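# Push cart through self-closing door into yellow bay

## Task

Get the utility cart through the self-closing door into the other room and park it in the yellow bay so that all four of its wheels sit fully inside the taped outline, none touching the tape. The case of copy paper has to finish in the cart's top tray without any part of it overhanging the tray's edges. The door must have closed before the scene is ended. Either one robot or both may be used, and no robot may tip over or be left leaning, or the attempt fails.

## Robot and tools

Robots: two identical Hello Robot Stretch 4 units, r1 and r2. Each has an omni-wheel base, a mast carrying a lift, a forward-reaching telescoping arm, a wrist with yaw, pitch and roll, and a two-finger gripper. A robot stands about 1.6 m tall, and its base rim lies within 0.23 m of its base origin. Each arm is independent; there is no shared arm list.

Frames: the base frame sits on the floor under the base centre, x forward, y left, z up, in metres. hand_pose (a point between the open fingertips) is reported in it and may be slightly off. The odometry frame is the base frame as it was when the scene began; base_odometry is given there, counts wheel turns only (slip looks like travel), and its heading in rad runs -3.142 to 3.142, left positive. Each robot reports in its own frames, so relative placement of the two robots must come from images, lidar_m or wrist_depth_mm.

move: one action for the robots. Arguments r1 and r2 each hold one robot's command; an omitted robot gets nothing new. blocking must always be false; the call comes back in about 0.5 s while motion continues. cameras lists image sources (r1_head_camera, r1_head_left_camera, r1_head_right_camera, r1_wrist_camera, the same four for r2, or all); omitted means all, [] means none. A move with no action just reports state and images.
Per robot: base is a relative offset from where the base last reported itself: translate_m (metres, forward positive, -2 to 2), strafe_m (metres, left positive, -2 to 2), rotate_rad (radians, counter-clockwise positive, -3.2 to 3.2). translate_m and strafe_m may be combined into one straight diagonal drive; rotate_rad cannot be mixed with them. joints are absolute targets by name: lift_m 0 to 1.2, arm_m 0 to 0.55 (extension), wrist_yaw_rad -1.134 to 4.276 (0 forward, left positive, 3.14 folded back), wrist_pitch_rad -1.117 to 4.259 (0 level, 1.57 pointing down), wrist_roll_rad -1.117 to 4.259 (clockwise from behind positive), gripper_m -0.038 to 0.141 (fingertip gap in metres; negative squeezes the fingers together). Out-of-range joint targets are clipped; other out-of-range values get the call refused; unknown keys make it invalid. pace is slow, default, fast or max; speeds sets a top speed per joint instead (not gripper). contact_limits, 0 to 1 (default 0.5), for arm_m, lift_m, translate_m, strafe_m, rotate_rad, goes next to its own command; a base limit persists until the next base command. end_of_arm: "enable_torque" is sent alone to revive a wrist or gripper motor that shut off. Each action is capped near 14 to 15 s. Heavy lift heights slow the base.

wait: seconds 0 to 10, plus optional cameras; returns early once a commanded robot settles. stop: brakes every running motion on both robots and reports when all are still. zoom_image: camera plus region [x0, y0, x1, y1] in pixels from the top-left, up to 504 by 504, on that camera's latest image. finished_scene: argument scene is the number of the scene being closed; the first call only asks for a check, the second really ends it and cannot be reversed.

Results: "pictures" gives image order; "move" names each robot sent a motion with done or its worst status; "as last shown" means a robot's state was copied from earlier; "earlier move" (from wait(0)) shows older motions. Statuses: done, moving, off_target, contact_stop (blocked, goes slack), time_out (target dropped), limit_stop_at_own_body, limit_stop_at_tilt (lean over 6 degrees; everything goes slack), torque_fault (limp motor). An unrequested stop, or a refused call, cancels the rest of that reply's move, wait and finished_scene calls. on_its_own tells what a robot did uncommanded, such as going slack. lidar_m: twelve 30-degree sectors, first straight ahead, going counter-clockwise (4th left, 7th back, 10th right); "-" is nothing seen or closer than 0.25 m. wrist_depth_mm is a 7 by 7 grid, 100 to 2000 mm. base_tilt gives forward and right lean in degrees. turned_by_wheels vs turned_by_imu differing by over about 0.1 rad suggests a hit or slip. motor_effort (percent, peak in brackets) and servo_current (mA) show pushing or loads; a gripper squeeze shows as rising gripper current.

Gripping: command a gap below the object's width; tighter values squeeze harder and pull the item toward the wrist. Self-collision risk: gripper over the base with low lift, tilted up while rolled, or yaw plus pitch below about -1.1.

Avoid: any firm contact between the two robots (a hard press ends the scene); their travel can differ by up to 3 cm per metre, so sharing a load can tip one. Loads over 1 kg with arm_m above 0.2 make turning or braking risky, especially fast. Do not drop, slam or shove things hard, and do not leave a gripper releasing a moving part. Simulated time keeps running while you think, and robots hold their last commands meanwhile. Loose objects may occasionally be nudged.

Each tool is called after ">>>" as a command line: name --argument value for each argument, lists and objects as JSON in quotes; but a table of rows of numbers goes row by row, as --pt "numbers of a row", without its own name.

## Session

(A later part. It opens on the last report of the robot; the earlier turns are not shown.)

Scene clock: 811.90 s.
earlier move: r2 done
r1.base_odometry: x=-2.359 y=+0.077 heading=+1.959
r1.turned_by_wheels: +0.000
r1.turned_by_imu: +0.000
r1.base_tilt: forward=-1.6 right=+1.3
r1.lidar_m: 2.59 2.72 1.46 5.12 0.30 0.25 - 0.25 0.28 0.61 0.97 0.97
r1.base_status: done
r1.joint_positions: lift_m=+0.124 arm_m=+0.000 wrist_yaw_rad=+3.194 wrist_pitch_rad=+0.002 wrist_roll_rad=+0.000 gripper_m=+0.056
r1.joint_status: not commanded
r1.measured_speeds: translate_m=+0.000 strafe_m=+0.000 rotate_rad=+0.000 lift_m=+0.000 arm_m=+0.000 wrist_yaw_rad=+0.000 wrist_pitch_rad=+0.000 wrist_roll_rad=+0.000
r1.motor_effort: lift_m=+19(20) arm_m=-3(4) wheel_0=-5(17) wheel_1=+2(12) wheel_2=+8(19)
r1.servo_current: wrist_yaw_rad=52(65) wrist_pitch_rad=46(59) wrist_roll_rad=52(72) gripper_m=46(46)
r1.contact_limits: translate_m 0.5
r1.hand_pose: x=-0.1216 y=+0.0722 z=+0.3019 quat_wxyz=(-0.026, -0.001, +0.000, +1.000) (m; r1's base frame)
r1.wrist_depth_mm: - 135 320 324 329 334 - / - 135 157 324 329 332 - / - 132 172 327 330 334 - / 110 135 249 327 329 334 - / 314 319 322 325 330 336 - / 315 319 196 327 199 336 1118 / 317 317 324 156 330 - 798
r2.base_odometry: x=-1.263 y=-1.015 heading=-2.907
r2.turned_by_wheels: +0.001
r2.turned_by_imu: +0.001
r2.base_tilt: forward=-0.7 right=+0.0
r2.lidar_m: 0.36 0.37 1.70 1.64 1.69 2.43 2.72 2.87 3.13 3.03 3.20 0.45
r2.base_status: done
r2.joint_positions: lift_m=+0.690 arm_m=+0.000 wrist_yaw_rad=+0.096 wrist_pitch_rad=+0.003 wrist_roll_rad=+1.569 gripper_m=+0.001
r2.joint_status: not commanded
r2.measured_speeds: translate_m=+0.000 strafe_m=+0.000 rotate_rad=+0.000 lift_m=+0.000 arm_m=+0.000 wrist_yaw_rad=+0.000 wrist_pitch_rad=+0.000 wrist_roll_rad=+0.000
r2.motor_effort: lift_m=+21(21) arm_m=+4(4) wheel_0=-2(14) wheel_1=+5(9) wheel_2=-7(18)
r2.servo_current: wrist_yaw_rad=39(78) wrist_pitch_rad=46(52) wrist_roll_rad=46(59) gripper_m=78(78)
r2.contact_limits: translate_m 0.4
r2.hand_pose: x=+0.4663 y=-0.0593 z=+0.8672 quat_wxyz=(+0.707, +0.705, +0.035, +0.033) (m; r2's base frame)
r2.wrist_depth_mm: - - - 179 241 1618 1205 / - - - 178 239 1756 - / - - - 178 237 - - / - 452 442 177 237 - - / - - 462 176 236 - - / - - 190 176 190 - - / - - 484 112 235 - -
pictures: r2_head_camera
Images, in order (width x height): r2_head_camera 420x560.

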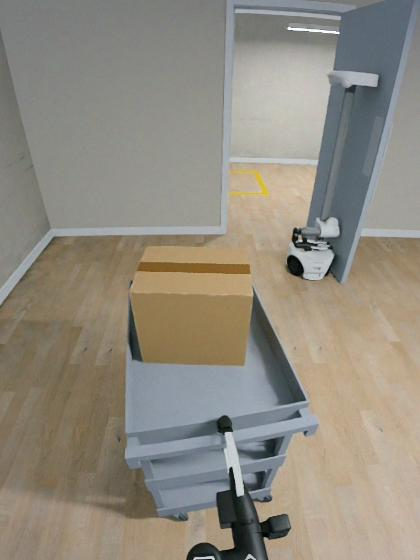

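>>> move --blocking false --r1 '{"base": {"translate_m": -0.19, "strafe_m": 0.30}, "pace": "slow"}' --r2 '{"base": {"translate_m": 0.10, "strafe_m": 0.46}, "pace": "slow", "contact_limits": {"translate_m": 0.4}}' --cameras '[]'

>>> wait --seconds 3 --cameras '["r2_head_camera"]'

Scene clock: 874.80 s.
move: r1 moving; r2 moving
r1.base_odometry: x=-2.367 y=+0.066 heading=+1.959
r1.turned_by_wheels: +0.000
r1.turned_by_imu: +0.000
r1.base_tilt: forward=-1.6 right=+1.3
r1.lidar_m: 2.60 2.74 1.49 5.10 0.31 0.25 - 0.25 0.26 0.60 1.01 0.96
r1.base_status: translate_m moving; strafe_m moving
r1.joint_positions: lift_m=+0.124 arm_m=+0.000 wrist_yaw_rad=+3.194 wrist_pitch_rad=+0.002 wrist_roll_rad=+0.000 gripper_m=+0.056
r1.joint_status: not commanded
r1.measured_speeds: translate_m=-0.026 strafe_m=+0.042 rotate_rad=+0.001 lift_m=+0.000 arm_m=+0.000 wrist_yaw_rad=+0.000 wrist_pitch_rad=+0.000 wrist_roll_rad=+0.000
r1.motor_effort: lift_m=+20(20) arm_m=-4(4) wheel_0=-11(11) wheel_1=+4(4) wheel_2=+11(12)
r1.servo_current: wrist_yaw_rad=59(65) wrist_pitch_rad=39(46) wrist_roll_rad=46(52) gripper_m=39(46)
r1.hand_pose: x=-0.1216 y=+0.0722 z=+0.3019 quat_wxyz=(-0.026, -0.001, +0.000, +1.000) (m; r1's base frame)
r1.wrist_depth_mm: - 135 322 325 329 - - / - 135 156 325 330 - - / - 132 172 327 330 - - / 110 136 248 327 330 - - / 314 319 322 327 332 1576 - / 314 319 196 329 198 960 1118 / 315 317 324 156 332 - 798
r2.base_odometry: x=-1.263 y=-1.028 heading=-2.908
r2.turned_by_wheels: -0.001
r2.turned_by_imu: -0.001
r2.base_tilt: forward=-0.7 right=+0.0
r2.lidar_m: 0.36 0.37 1.68 1.63 1.68 2.42 2.73 2.87 3.16 3.06 3.23 0.44
r2.base_status: translate_m moving; strafe_m moving
r2.joint_positions: lift_m=+0.690 arm_m=+0.000 wrist_yaw_rad=+0.096 wrist_pitch_rad=+0.003 wrist_roll_rad=+1.569 gripper_m=+0.001
r2.joint_status: not commanded
r2.measured_speeds: translate_m=+0.011 strafe_m=+0.050 rotate_rad=+0.001 lift_m=+0.000 arm_m=+0.000 wrist_yaw_rad=-0.006 wrist_pitch_rad=+0.000 wrist_roll_rad=+0.000
r2.motor_effort: lift_m=+21(21) arm_m=+4(4) wheel_0=-9(11) wheel_1=+8(10) wheel_2=-11(11)
r2.servo_current: wrist_yaw_rad=59(59) wrist_pitch_rad=46(46) wrist_roll_rad=46(59) gripper_m=65(72)
r2.contact_limits: translate_m 0.4
r2.hand_pose: x=+0.4663 y=-0.0594 z=+0.8672 quat_wxyz=(+0.707, +0.705, +0.035, +0.033) (m; r2's base frame)
r2.wrist_depth_mm: - - - 179 242 1708 1229 / - - - 179 239 1863 - / - - - 178 237 - - / - 449 445 177 237 - - / - - 455 177 236 - - / - - 190 175 190 - - / - - - 112 235 - -
pictures: none
No camera images: "cameras" was empty.

Scene clock: 877.80 s.
earlier move: r1 moving; r2 moving
r1.base_odometry: x=-2.534 y=-0.168 heading=+1.959
r1.turned_by_wheels: +0.000
r1.turned_by_imu: +0.001
r1.base_tilt: forward=-1.6 right=+1.3
r1.lidar_m: 2.76 1.44 1.53 4.83 2.74 2.02 1.94 0.25 0.25 0.45 1.24 1.31
r1.base_status: translate_m moving; strafe_m moving
r1.joint_positions: lift_m=+0.124 arm_m=+0.000 wrist_yaw_rad=+3.194 wrist_pitch_rad=+0.002 wrist_roll_rad=+0.000 gripper_m=+0.056
r1.joint_status: not commanded
r1.measured_speeds: translate_m=-0.055 strafe_m=+0.083 rotate_rad=+0.005 lift_m=+0.000 arm_m=+0.000 wrist_yaw_rad=+0.000 wrist_pitch_rad=+0.000 wrist_roll_rad=+0.000
r1.motor_effort: lift_m=+19(20) arm_m=-3(4) wheel_0=-7(13) wheel_1=+2(5) wheel_2=+9(14)
r1.servo_current: wrist_yaw_rad=46(72) wrist_pitch_rad=39(52) wrist_roll_rad=46(65) gripper_m=39(52)
r1.hand_pose: x=-0.1216 y=+0.0722 z=+0.3019 quat_wxyz=(-0.026, -0.001, +0.000, +1.000) (m; r1's base frame)
r1.wrist_depth_mm: - 135 - - - - - / - 135 144 - - - - / - 131 172 - - - - / 110 136 220 - - - - / 298 312 - - - - - / 303 312 196 1229 195 1182 1138 / 303 306 768 798 798 - 798
r2.base_odometry: x=-1.257 y=-1.318 heading=-2.908
r2.turned_by_wheels: +0.000
r2.turned_by_imu: -0.001
r2.base_tilt: forward=-0.6 right=+0.1
r2.lidar_m: 0.41 0.45 1.43 1.34 1.42 2.02 2.77 2.92 3.46 3.35 3.49 0.40
r2.base_status: translate_m moving; strafe_m moving
r2.joint_positions: lift_m=+0.690 arm_m=+0.000 wrist_yaw_rad=+0.095 wrist_pitch_rad=+0.003 wrist_roll_rad=+1.569 gripper_m=+0.001
r2.joint_status: not commanded
r2.measured_speeds: translate_m=+0.021 strafe_m=+0.099 rotate_rad=-0.001 lift_m=+0.000 arm_m=+0.000 wrist_yaw_rad=+0.000 wrist_pitch_rad=+0.000 wrist_roll_rad=+0.000
r2.motor_effort: lift_m=+21(21) arm_m=+4(4) wheel_0=-10(16) wheel_1=+4(10) wheel_2=-6(12)
r2.servo_current: wrist_yaw_rad=52(59) wrist_pitch_rad=46(46) wrist_roll_rad=46(59) gripper_m=65(72)
r2.contact_limits: translate_m 0.4
r2.hand_pose: x=+0.4663 y=-0.0596 z=+0.8672 quat_wxyz=(+0.707, +0.705, +0.035, +0.033) (m; r2's base frame)
r2.wrist_depth_mm: - - - 153 210 - - / - - 544 158 216 - - / - 430 430 163 224 - - / - 466 452 168 230 - - / - - 488 175 236 - - / - - 190 179 187 707 - / - - - 112 252 1756 492
wait: 3.00 s; no rest
pictures: r2_head_camera
Images, in order (width x height): r2_head_camera 420x560.

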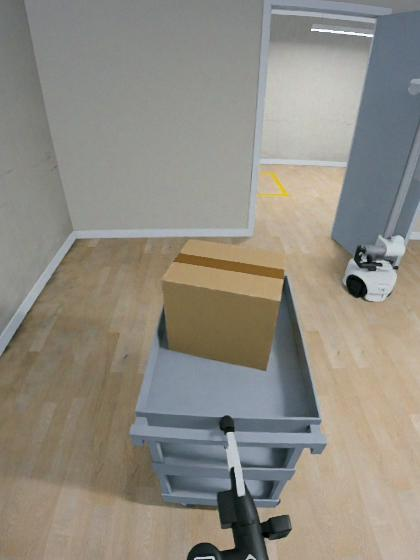

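>>> wait --seconds 2 --cameras '["r2_head_camera", "r2_head_right_camera", "r1_head_camera"]'

Scene clock: 884.23 s.
earlier move: r1 done; r2 done
r1.base_odometry: x=-2.565 y=-0.213 heading=+1.959
r1.turned_by_wheels: +0.000
r1.turned_by_imu: +0.000
r1.base_tilt: forward=-1.6 right=+1.2
r1.lidar_m: 2.79 1.53 1.73 4.80 2.72 1.99 1.91 - 0.25 0.44 1.25 1.37
r1.base_status: done
r1.joint_positions: lift_m=+0.124 arm_m=+0.000 wrist_yaw_rad=+3.194 wrist_pitch_rad=+0.002 wrist_roll_rad=+0.000 gripper_m=+0.056
r1.joint_status: not commanded
r1.measured_speeds: translate_m=+0.000 strafe_m=+0.000 rotate_rad=+0.000 lift_m=+0.000 arm_m=+0.000 wrist_yaw_rad=+0.000 wrist_pitch_rad=+0.000 wrist_roll_rad=+0.000
r1.motor_effort: lift_m=+20(20) arm_m=-4(4) wheel_0=-4(13) wheel_1=+2(5) wheel_2=+8(14)
r1.servo_current: wrist_yaw_rad=39(72) wrist_pitch_rad=46(59) wrist_roll_rad=52(72) gripper_m=39(52)
r1.hand_pose: x=-0.1216 y=+0.0722 z=+0.3019 quat_wxyz=(-0.026, -0.001, +0.000, +1.000) (m; r1's base frame)
r1.wrist_depth_mm: - 135 - - - - - / - 135 144 - - - - / - 132 172 - - - - / 110 135 220 - - - - / 293 1756 - - - - - / 298 1008 197 1182 195 1160 1118 / 297 301 759 798 788 - 809
r2.base_odometry: x=-1.254 y=-1.485 heading=-2.908
r2.turned_by_wheels: +0.000
r2.turned_by_imu: +0.000
r2.base_tilt: forward=-0.7 right=+0.0
r2.lidar_m: 0.43 0.45 1.25 1.17 1.25 1.73 2.83 2.95 3.59 3.49 3.69 0.39
r2.base_status: done
r2.joint_positions: lift_m=+0.690 arm_m=+0.000 wrist_yaw_rad=+0.095 wrist_pitch_rad=+0.003 wrist_roll_rad=+1.569 gripper_m=+0.001
r2.joint_status: not commanded
r2.measured_speeds: translate_m=+0.000 strafe_m=+0.000 rotate_rad=+0.000 lift_m=+0.000 arm_m=+0.000 wrist_yaw_rad=+0.000 wrist_pitch_rad=+0.000 wrist_roll_rad=+0.000
r2.motor_effort: lift_m=+21(21) arm_m=+4(4) wheel_0=-8(16) wheel_1=+4(10) wheel_2=-6(12)
r2.servo_current: wrist_yaw_rad=52(59) wrist_pitch_rad=39(52) wrist_roll_rad=46(59) gripper_m=65(72)
r2.contact_limits: translate_m 0.4
r2.hand_pose: x=+0.4663 y=-0.0596 z=+0.8672 quat_wxyz=(+0.707, +0.705, +0.035, +0.033) (m; r2's base frame)
r2.wrist_depth_mm: - - 554 132 188 - - / - 394 392 141 198 - - / - 433 430 147 210 - - / - - 473 160 221 - - / - - 521 168 235 741 - / - - 188 178 185 1618 521 / - - - 112 264 1808 1281
wait: 0.00 of 2 s (r1 and r2 have come to rest)
pictures: r1_head_camera, r2_head_camera, r2_head_right_camera
Images, in order (width x height): r1_head_camera 420x560, r2_head_camera 420x560, r2_head_right_camera 420x672.

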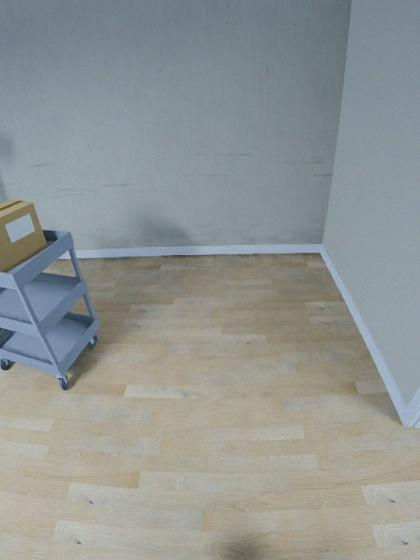

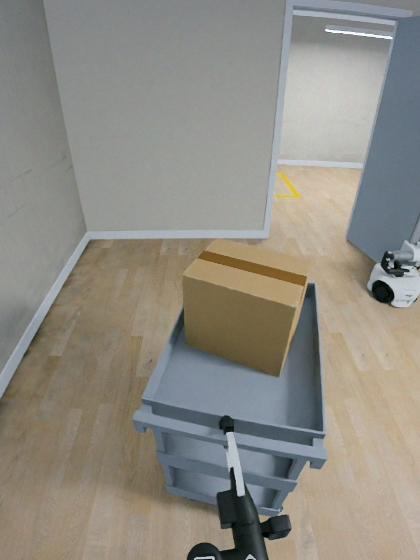

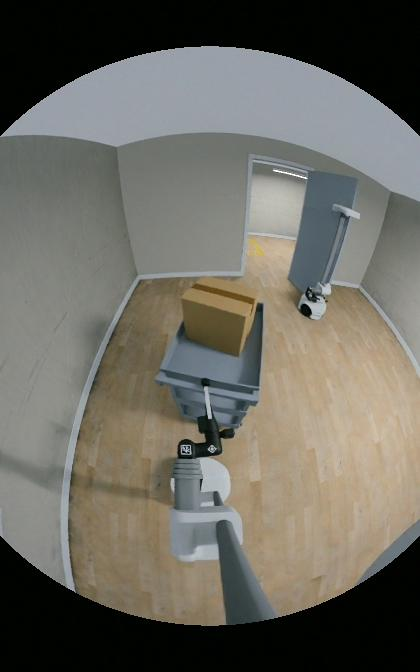

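>>> zoom_image --camera "r2_head_camera" --region '[260, 180, 420, 340]'

>>> zoom_image --camera "r2_head_right_camera" --region '[230, 150, 390, 340]'

Scaled by 3.150 from the camera's 420x560 image, which has a finer 1200x1600 frame.

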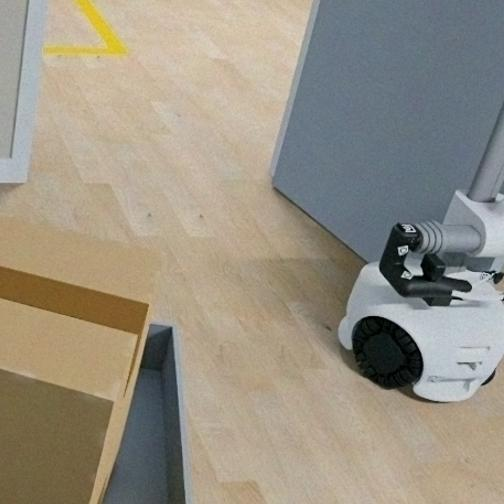

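Scaled by 2.653 from the camera's 420x672 image, which has a finer 600x960 frame.

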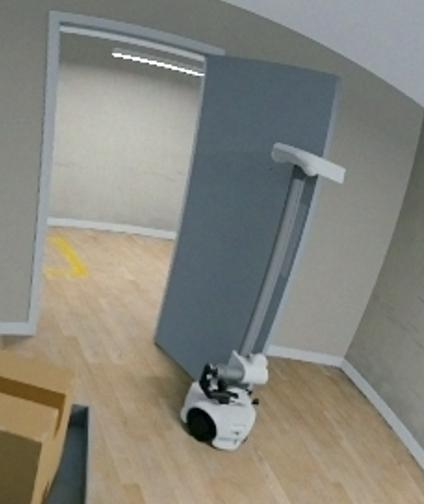

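>>> move --blocking false --r1 '{"base": {"translate_m": -0.04}, "pace": "slow"}' --r2 '{"base": {"translate_m": 0.13, "strafe_m": 0.30}, "pace": "slow", "contact_limits": {"translate_m": 0.4}}' --cameras '[]'

>>> wait --seconds 6 --cameras '[]'

>>> wait --seconds 4 --cameras '["r2_head_camera", "r1_head_left_camera"]'

Scene clock: 1009.40 s.
move: r1 moving; r2 moving
r1.base_odometry: x=-2.560 y=-0.224 heading=+1.959
r1.turned_by_wheels: +0.000
r1.turned_by_imu: +0.000
r1.base_tilt: forward=-1.6 right=+1.2
r1.lidar_m: 2.80 1.52 1.80 4.80 2.72 1.99 1.89 - 0.25 0.41 1.33 1.37
r1.base_status: translate_m moving
r1.joint_positions: lift_m=+0.124 arm_m=+0.000 wrist_yaw_rad=+3.194 wrist_pitch_rad=+0.002 wrist_roll_rad=+0.000 gripper_m=+0.056
r1.joint_status: not commanded
r1.measured_speeds: translate_m=-0.048 strafe_m=+0.000 rotate_rad=+0.002 lift_m=+0.000 arm_m=+0.000 wrist_yaw_rad=+0.000 wrist_pitch_rad=+0.000 wrist_roll_rad=+0.000
r1.motor_effort: lift_m=+19(20) arm_m=-4(4) wheel_0=-6(8) wheel_1=-8(8) wheel_2=+12(13)
r1.servo_current: wrist_yaw_rad=52(59) wrist_pitch_rad=39(52) wrist_roll_rad=65(65) gripper_m=46(46)
r1.hand_pose: x=-0.1216 y=+0.0722 z=+0.3019 quat_wxyz=(-0.026, -0.001, +0.000, +1.000) (m; r1's base frame)
r1.wrist_depth_mm: - 135 - - - - - / - 135 144 - - - - / - 132 172 - - - - / 110 136 220 - - - - / 293 1756 - - - - 1808 / 297 1118 196 1182 195 1160 1138 / 297 304 759 788 788 - 809
r2.base_odometry: x=-1.256 y=-1.498 heading=-2.909
r2.turned_by_wheels: -0.001
r2.turned_by_imu: +0.000
r2.base_tilt: forward=-0.7 right=+0.1
r2.lidar_m: 0.41 0.49 1.20 1.17 1.25 1.73 2.81 2.95 3.65 3.51 2.58 0.37
r2.base_status: translate_m moving; strafe_m moving
r2.joint_positions: lift_m=+0.690 arm_m=+0.000 wrist_yaw_rad=+0.095 wrist_pitch_rad=+0.003 wrist_roll_rad=+1.569 gripper_m=+0.001
r2.joint_status: not commanded
r2.measured_speeds: translate_m=+0.020 strafe_m=+0.045 rotate_rad=+0.001 lift_m=+0.000 arm_m=+0.000 wrist_yaw_rad=+0.000 wrist_pitch_rad=+0.000 wrist_roll_rad=+0.000
r2.motor_effort: lift_m=+21(21) arm_m=+4(4) wheel_0=-13(13) wheel_1=+7(8) wheel_2=-9(9)
r2.servo_current: wrist_yaw_rad=52(65) wrist_pitch_rad=39(46) wrist_roll_rad=52(59) gripper_m=65(72)
r2.contact_limits: translate_m 0.4
r2.hand_pose: x=+0.4663 y=-0.0596 z=+0.8672 quat_wxyz=(+0.707, +0.705, +0.035, +0.033) (m; r2's base frame)
r2.wrist_depth_mm: - - 530 131 188 - - / - 394 389 139 196 - - / - 433 427 146 208 - - / - - 473 158 221 - - / - - 521 167 235 750 - / - - 189 176 186 1661 525 / - - - 112 263 1756 1308
pictures: none
No camera images: "cameras" was empty.

Scene clock: 1010.60 s.
earlier move: r1 contact_stop; r2 moving
r1.base_odometry: x=-2.557 y=-0.238 heading=+1.976
r1.turned_by_wheels: +0.017
r1.turned_by_imu: +0.017
r1.base_tilt: forward=-1.6 right=+1.3
r1.lidar_m: 2.79 1.60 2.08 4.79 2.62 1.96 1.88 - 0.25 0.41 1.32 1.41
r1.base_status: translate_m contact_stop (by the wheels' count: -0.027 of -0.040)
r1.joint_positions: lift_m=+0.124 arm_m=+0.000 wrist_yaw_rad=+3.194 wrist_pitch_rad=+0.002 wrist_roll_rad=+0.000 gripper_m=+0.056
r1.joint_status: not commanded
r1.measured_speeds: translate_m=+0.000 strafe_m=+0.000 rotate_rad=+0.000 lift_m=+0.000 arm_m=+0.000 wrist_yaw_rad=+0.000 wrist_pitch_rad=+0.000 wrist_roll_rad=+0.000
r1.on_its_own: the wheels are slack since a contact_stop
r1.motor_effort: lift_m=+20(20) arm_m=+4(4) wheel_0=+0(10) wheel_1=+0(11) wheel_2=+0(29)
r1.servo_current: wrist_yaw_rad=59(72) wrist_pitch_rad=46(52) wrist_roll_rad=52(65) gripper_m=39(46)
r1.hand_pose: x=-0.1217 y=+0.0722 z=+0.3018 quat_wxyz=(-0.026, -0.001, +0.000, +1.000) (m; r1's base frame)
r1.wrist_depth_mm: - 134 - - - - - / - 133 134 - - - - / - 131 152 - - - - / - 135 202 - - - - / 296 1756 - - 1983 1863 1756 / 298 1025 197 1205 196 1160 1118 / 297 304 759 798 788 - 809
r2.base_odometry: x=-1.275 y=-1.604 heading=-2.908
r2.turned_by_wheels: +0.000
r2.turned_by_imu: +0.001
r2.base_tilt: forward=-0.7 right=+0.1
r2.lidar_m: 0.40 0.48 1.11 1.05 1.12 1.54 2.87 3.03 3.75 3.61 2.38 0.38
r2.base_status: translate_m moving; strafe_m moving
r2.joint_positions: lift_m=+0.690 arm_m=+0.000 wrist_yaw_rad=+0.095 wrist_pitch_rad=+0.003 wrist_roll_rad=+1.569 gripper_m=+0.001
r2.joint_status: not commanded
r2.measured_speeds: translate_m=+0.041 strafe_m=+0.092 rotate_rad=+0.000 lift_m=+0.000 arm_m=+0.000 wrist_yaw_rad=+0.000 wrist_pitch_rad=+0.000 wrist_roll_rad=+0.000
r2.motor_effort: lift_m=+21(21) arm_m=+4(4) wheel_0=-2(13) wheel_1=+8(10) wheel_2=-12(13)
r2.servo_current: wrist_yaw_rad=65(65) wrist_pitch_rad=46(46) wrist_roll_rad=46(59) gripper_m=65(78)
r2.contact_limits: translate_m 0.4
r2.hand_pose: x=+0.4663 y=-0.0596 z=+0.8672 quat_wxyz=(+0.707, +0.705, +0.035, +0.033) (m; r2's base frame)
r2.wrist_depth_mm: - 368 364 112 165 167 - / - 379 382 120 178 177 - / - 433 430 128 191 - - / - - 484 140 208 683 - / - - 554 153 225 1708 569 / - - 190 166 185 1708 496 / - - - 112 266 1756 1255
wait: 1.20 of 6 s (r1 has come to rest)
pictures: none
No camera images: "cameras" was empty.

not run: a stop that you did not command came earlier in this reply.

>>> move --blocking false --r1 '{"base": {"translate_m": 0.004}, "pace": "slow"}' --cameras '[]'

>>> wait --seconds 3 --cameras '["r2_head_camera", "r1_head_left_camera"]'

Scene clock: 1016.40 s.
earlier move: r2 done
move: r1 moving
r1.base_odometry: x=-2.558 y=-0.234 heading=+1.977
r1.turned_by_wheels: +0.000
r1.turned_by_imu: +0.000
r1.base_tilt: forward=-1.6 right=+1.3
r1.lidar_m: 2.80 1.67 2.51 4.80 2.64 1.99 1.89 - 0.25 0.37 1.33 1.39
r1.base_status: translate_m moving
r1.joint_positions: lift_m=+0.124 arm_m=+0.000 wrist_yaw_rad=+3.194 wrist_pitch_rad=+0.002 wrist_roll_rad=+0.000 gripper_m=+0.056
r1.joint_status: not commanded
r1.measured_speeds: translate_m=+0.000 strafe_m=+0.000 rotate_rad=+0.000 lift_m=+0.000 arm_m=+0.000 wrist_yaw_rad=+0.000 wrist_pitch_rad=+0.000 wrist_roll_rad=+0.000
r1.motor_effort: lift_m=+20(20) arm_m=+4(4) wheel_0=+2(4) wheel_1=+0(3) wheel_2=+0(4)
r1.servo_current: wrist_yaw_rad=39(65) wrist_pitch_rad=39(52) wrist_roll_rad=59(59) gripper_m=46(46)
r1.hand_pose: x=-0.1217 y=+0.0722 z=+0.3018 quat_wxyz=(-0.026, -0.001, +0.000, +1.000) (m; r1's base frame)
r1.wrist_depth_mm: - 134 - - - - - / - 133 134 - - - - / - 131 152 - - - - / - 135 202 - - - - / 296 1756 - - - 1808 1756 / 297 1025 197 1205 195 1160 1138 / 298 303 759 809 798 - 809
r2.base_odometry: x=-1.311 y=-1.807 heading=-2.909
r2.turned_by_wheels: +0.000
r2.turned_by_imu: +0.001
r2.base_tilt: forward=-0.7 right=+0.0
r2.lidar_m: 0.43 1.27 0.92 0.88 0.96 1.28 2.94 3.08 3.92 3.81 2.44 0.33
r2.base_status: done
r2.joint_positions: lift_m=+0.690 arm_m=+0.000 wrist_yaw_rad=+0.095 wrist_pitch_rad=+0.003 wrist_roll_rad=+1.569 gripper_m=+0.001
r2.joint_status: not commanded
r2.measured_speeds: translate_m=+0.000 strafe_m=+0.000 rotate_rad=+0.000 lift_m=+0.000 arm_m=+0.000 wrist_yaw_rad=+0.000 wrist_pitch_rad=+0.000 wrist_roll_rad=+0.000
r2.motor_effort: lift_m=+21(21) arm_m=+4(4) wheel_0=-6(6) wheel_1=+4(5) wheel_2=-9(9)
r2.servo_current: wrist_yaw_rad=46(52) wrist_pitch_rad=46(46) wrist_roll_rad=46(52) gripper_m=59(72)
r2.contact_limits: translate_m 0.4
r2.hand_pose: x=+0.4663 y=-0.0596 z=+0.8672 quat_wxyz=(+0.707, +0.705, +0.035, +0.033) (m; r2's base frame)
r2.wrist_depth_mm: - 338 334 - 140 143 - / - 382 389 - 156 156 - / - 480 449 107 174 178 - / - - 539 119 196 569 580 / - - - 134 227 1661 508 / - - 187 162 185 1661 473 / - 142 - 112 362 366 370
pictures: none
No camera images: "cameras" was empty.

Scene clock: 1016.60 s.
earlier move: r1 done
r1.base_odometry: x=-2.558 y=-0.234 heading=+1.977
r1.turned_by_wheels: +0.000
r1.turned_by_imu: +0.000
r1.base_tilt: forward=-1.6 right=+1.2
r1.lidar_m: 2.82 1.64 2.51 4.79 2.65 1.97 1.90 - 0.25 0.41 1.31 1.39
r1.base_status: done
r1.joint_positions: lift_m=+0.124 arm_m=+0.000 wrist_yaw_rad=+3.194 wrist_pitch_rad=+0.002 wrist_roll_rad=+0.000 gripper_m=+0.056
r1.joint_status: not commanded
r1.measured_speeds: translate_m=+0.000 strafe_m=+0.000 rotate_rad=+0.000 lift_m=+0.000 arm_m=+0.000 wrist_yaw_rad=+0.000 wrist_pitch_rad=+0.000 wrist_roll_rad=+0.000
r1.motor_effort: lift_m=+20(20) arm_m=+4(4) wheel_0=+2(4) wheel_1=+0(3) wheel_2=+0(4)
r1.servo_current: wrist_yaw_rad=59(65) wrist_pitch_rad=39(52) wrist_roll_rad=52(59) gripper_m=46(46)
r1.hand_pose: x=-0.1217 y=+0.0722 z=+0.3018 quat_wxyz=(-0.026, -0.001, +0.000, +1.000) (m; r1's base frame)
r1.wrist_depth_mm: - 134 - - - - - / - 133 134 - - - - / - 131 152 - - - - / - 135 202 - - - - / 296 1756 - - - 1863 1708 / 298 1025 197 1182 196 1182 1118 / 297 304 759 798 798 - 809
r2.base_odometry: x=-1.311 y=-1.807 heading=-2.909
r2.turned_by_wheels: +0.000
r2.turned_by_imu: +0.000
r2.base_tilt: forward=-0.7 right=+0.1
r2.lidar_m: 0.41 1.25 0.92 0.88 0.93 1.30 2.97 3.07 3.92 3.80 2.44 0.34
r2.base_status: done
r2.joint_positions: lift_m=+0.690 arm_m=+0.000 wrist_yaw_rad=+0.095 wrist_pitch_rad=+0.003 wrist_roll_rad=+1.569 gripper_m=+0.001
r2.joint_status: not commanded
r2.measured_speeds: translate_m=+0.000 strafe_m=+0.000 rotate_rad=+0.000 lift_m=+0.000 arm_m=+0.000 wrist_yaw_rad=+0.000 wrist_pitch_rad=+0.000 wrist_roll_rad=+0.000
r2.motor_effort: lift_m=+21(21) arm_m=+4(4) wheel_0=-5(6) wheel_1=+5(5) wheel_2=-9(9)
r2.servo_current: wrist_yaw_rad=46(52) wrist_pitch_rad=39(46) wrist_roll_rad=46(52) gripper_m=65(72)
r2.contact_limits: translate_m 0.4
r2.hand_pose: x=+0.4663 y=-0.0596 z=+0.8672 quat_wxyz=(+0.707, +0.705, +0.035, +0.033) (m; r2's base frame)
r2.wrist_depth_mm: - 340 332 - 141 143 - / - 379 384 - 156 155 - / - 477 449 107 174 178 - / - - 539 119 197 564 574 / - - - 134 226 1661 508 / - - 187 163 186 1661 473 / - 141 - 112 357 368 373
wait: 0.20 of 3 s (r1 has come to rest)
pictures: r1_head_left_camera, r2_head_camera
Images, in order (width x height): r1_head_left_camera 420x672, r2_head_camera 420x560.

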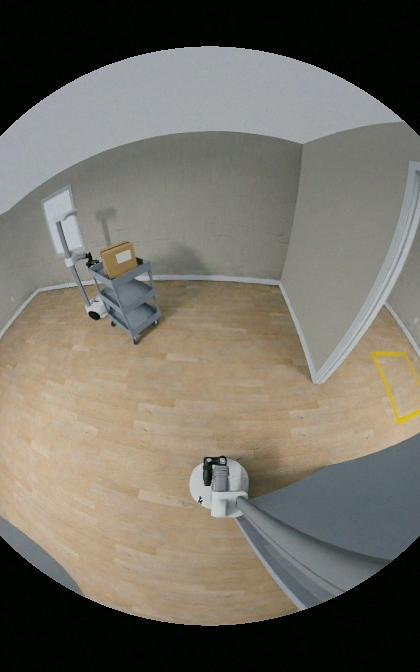

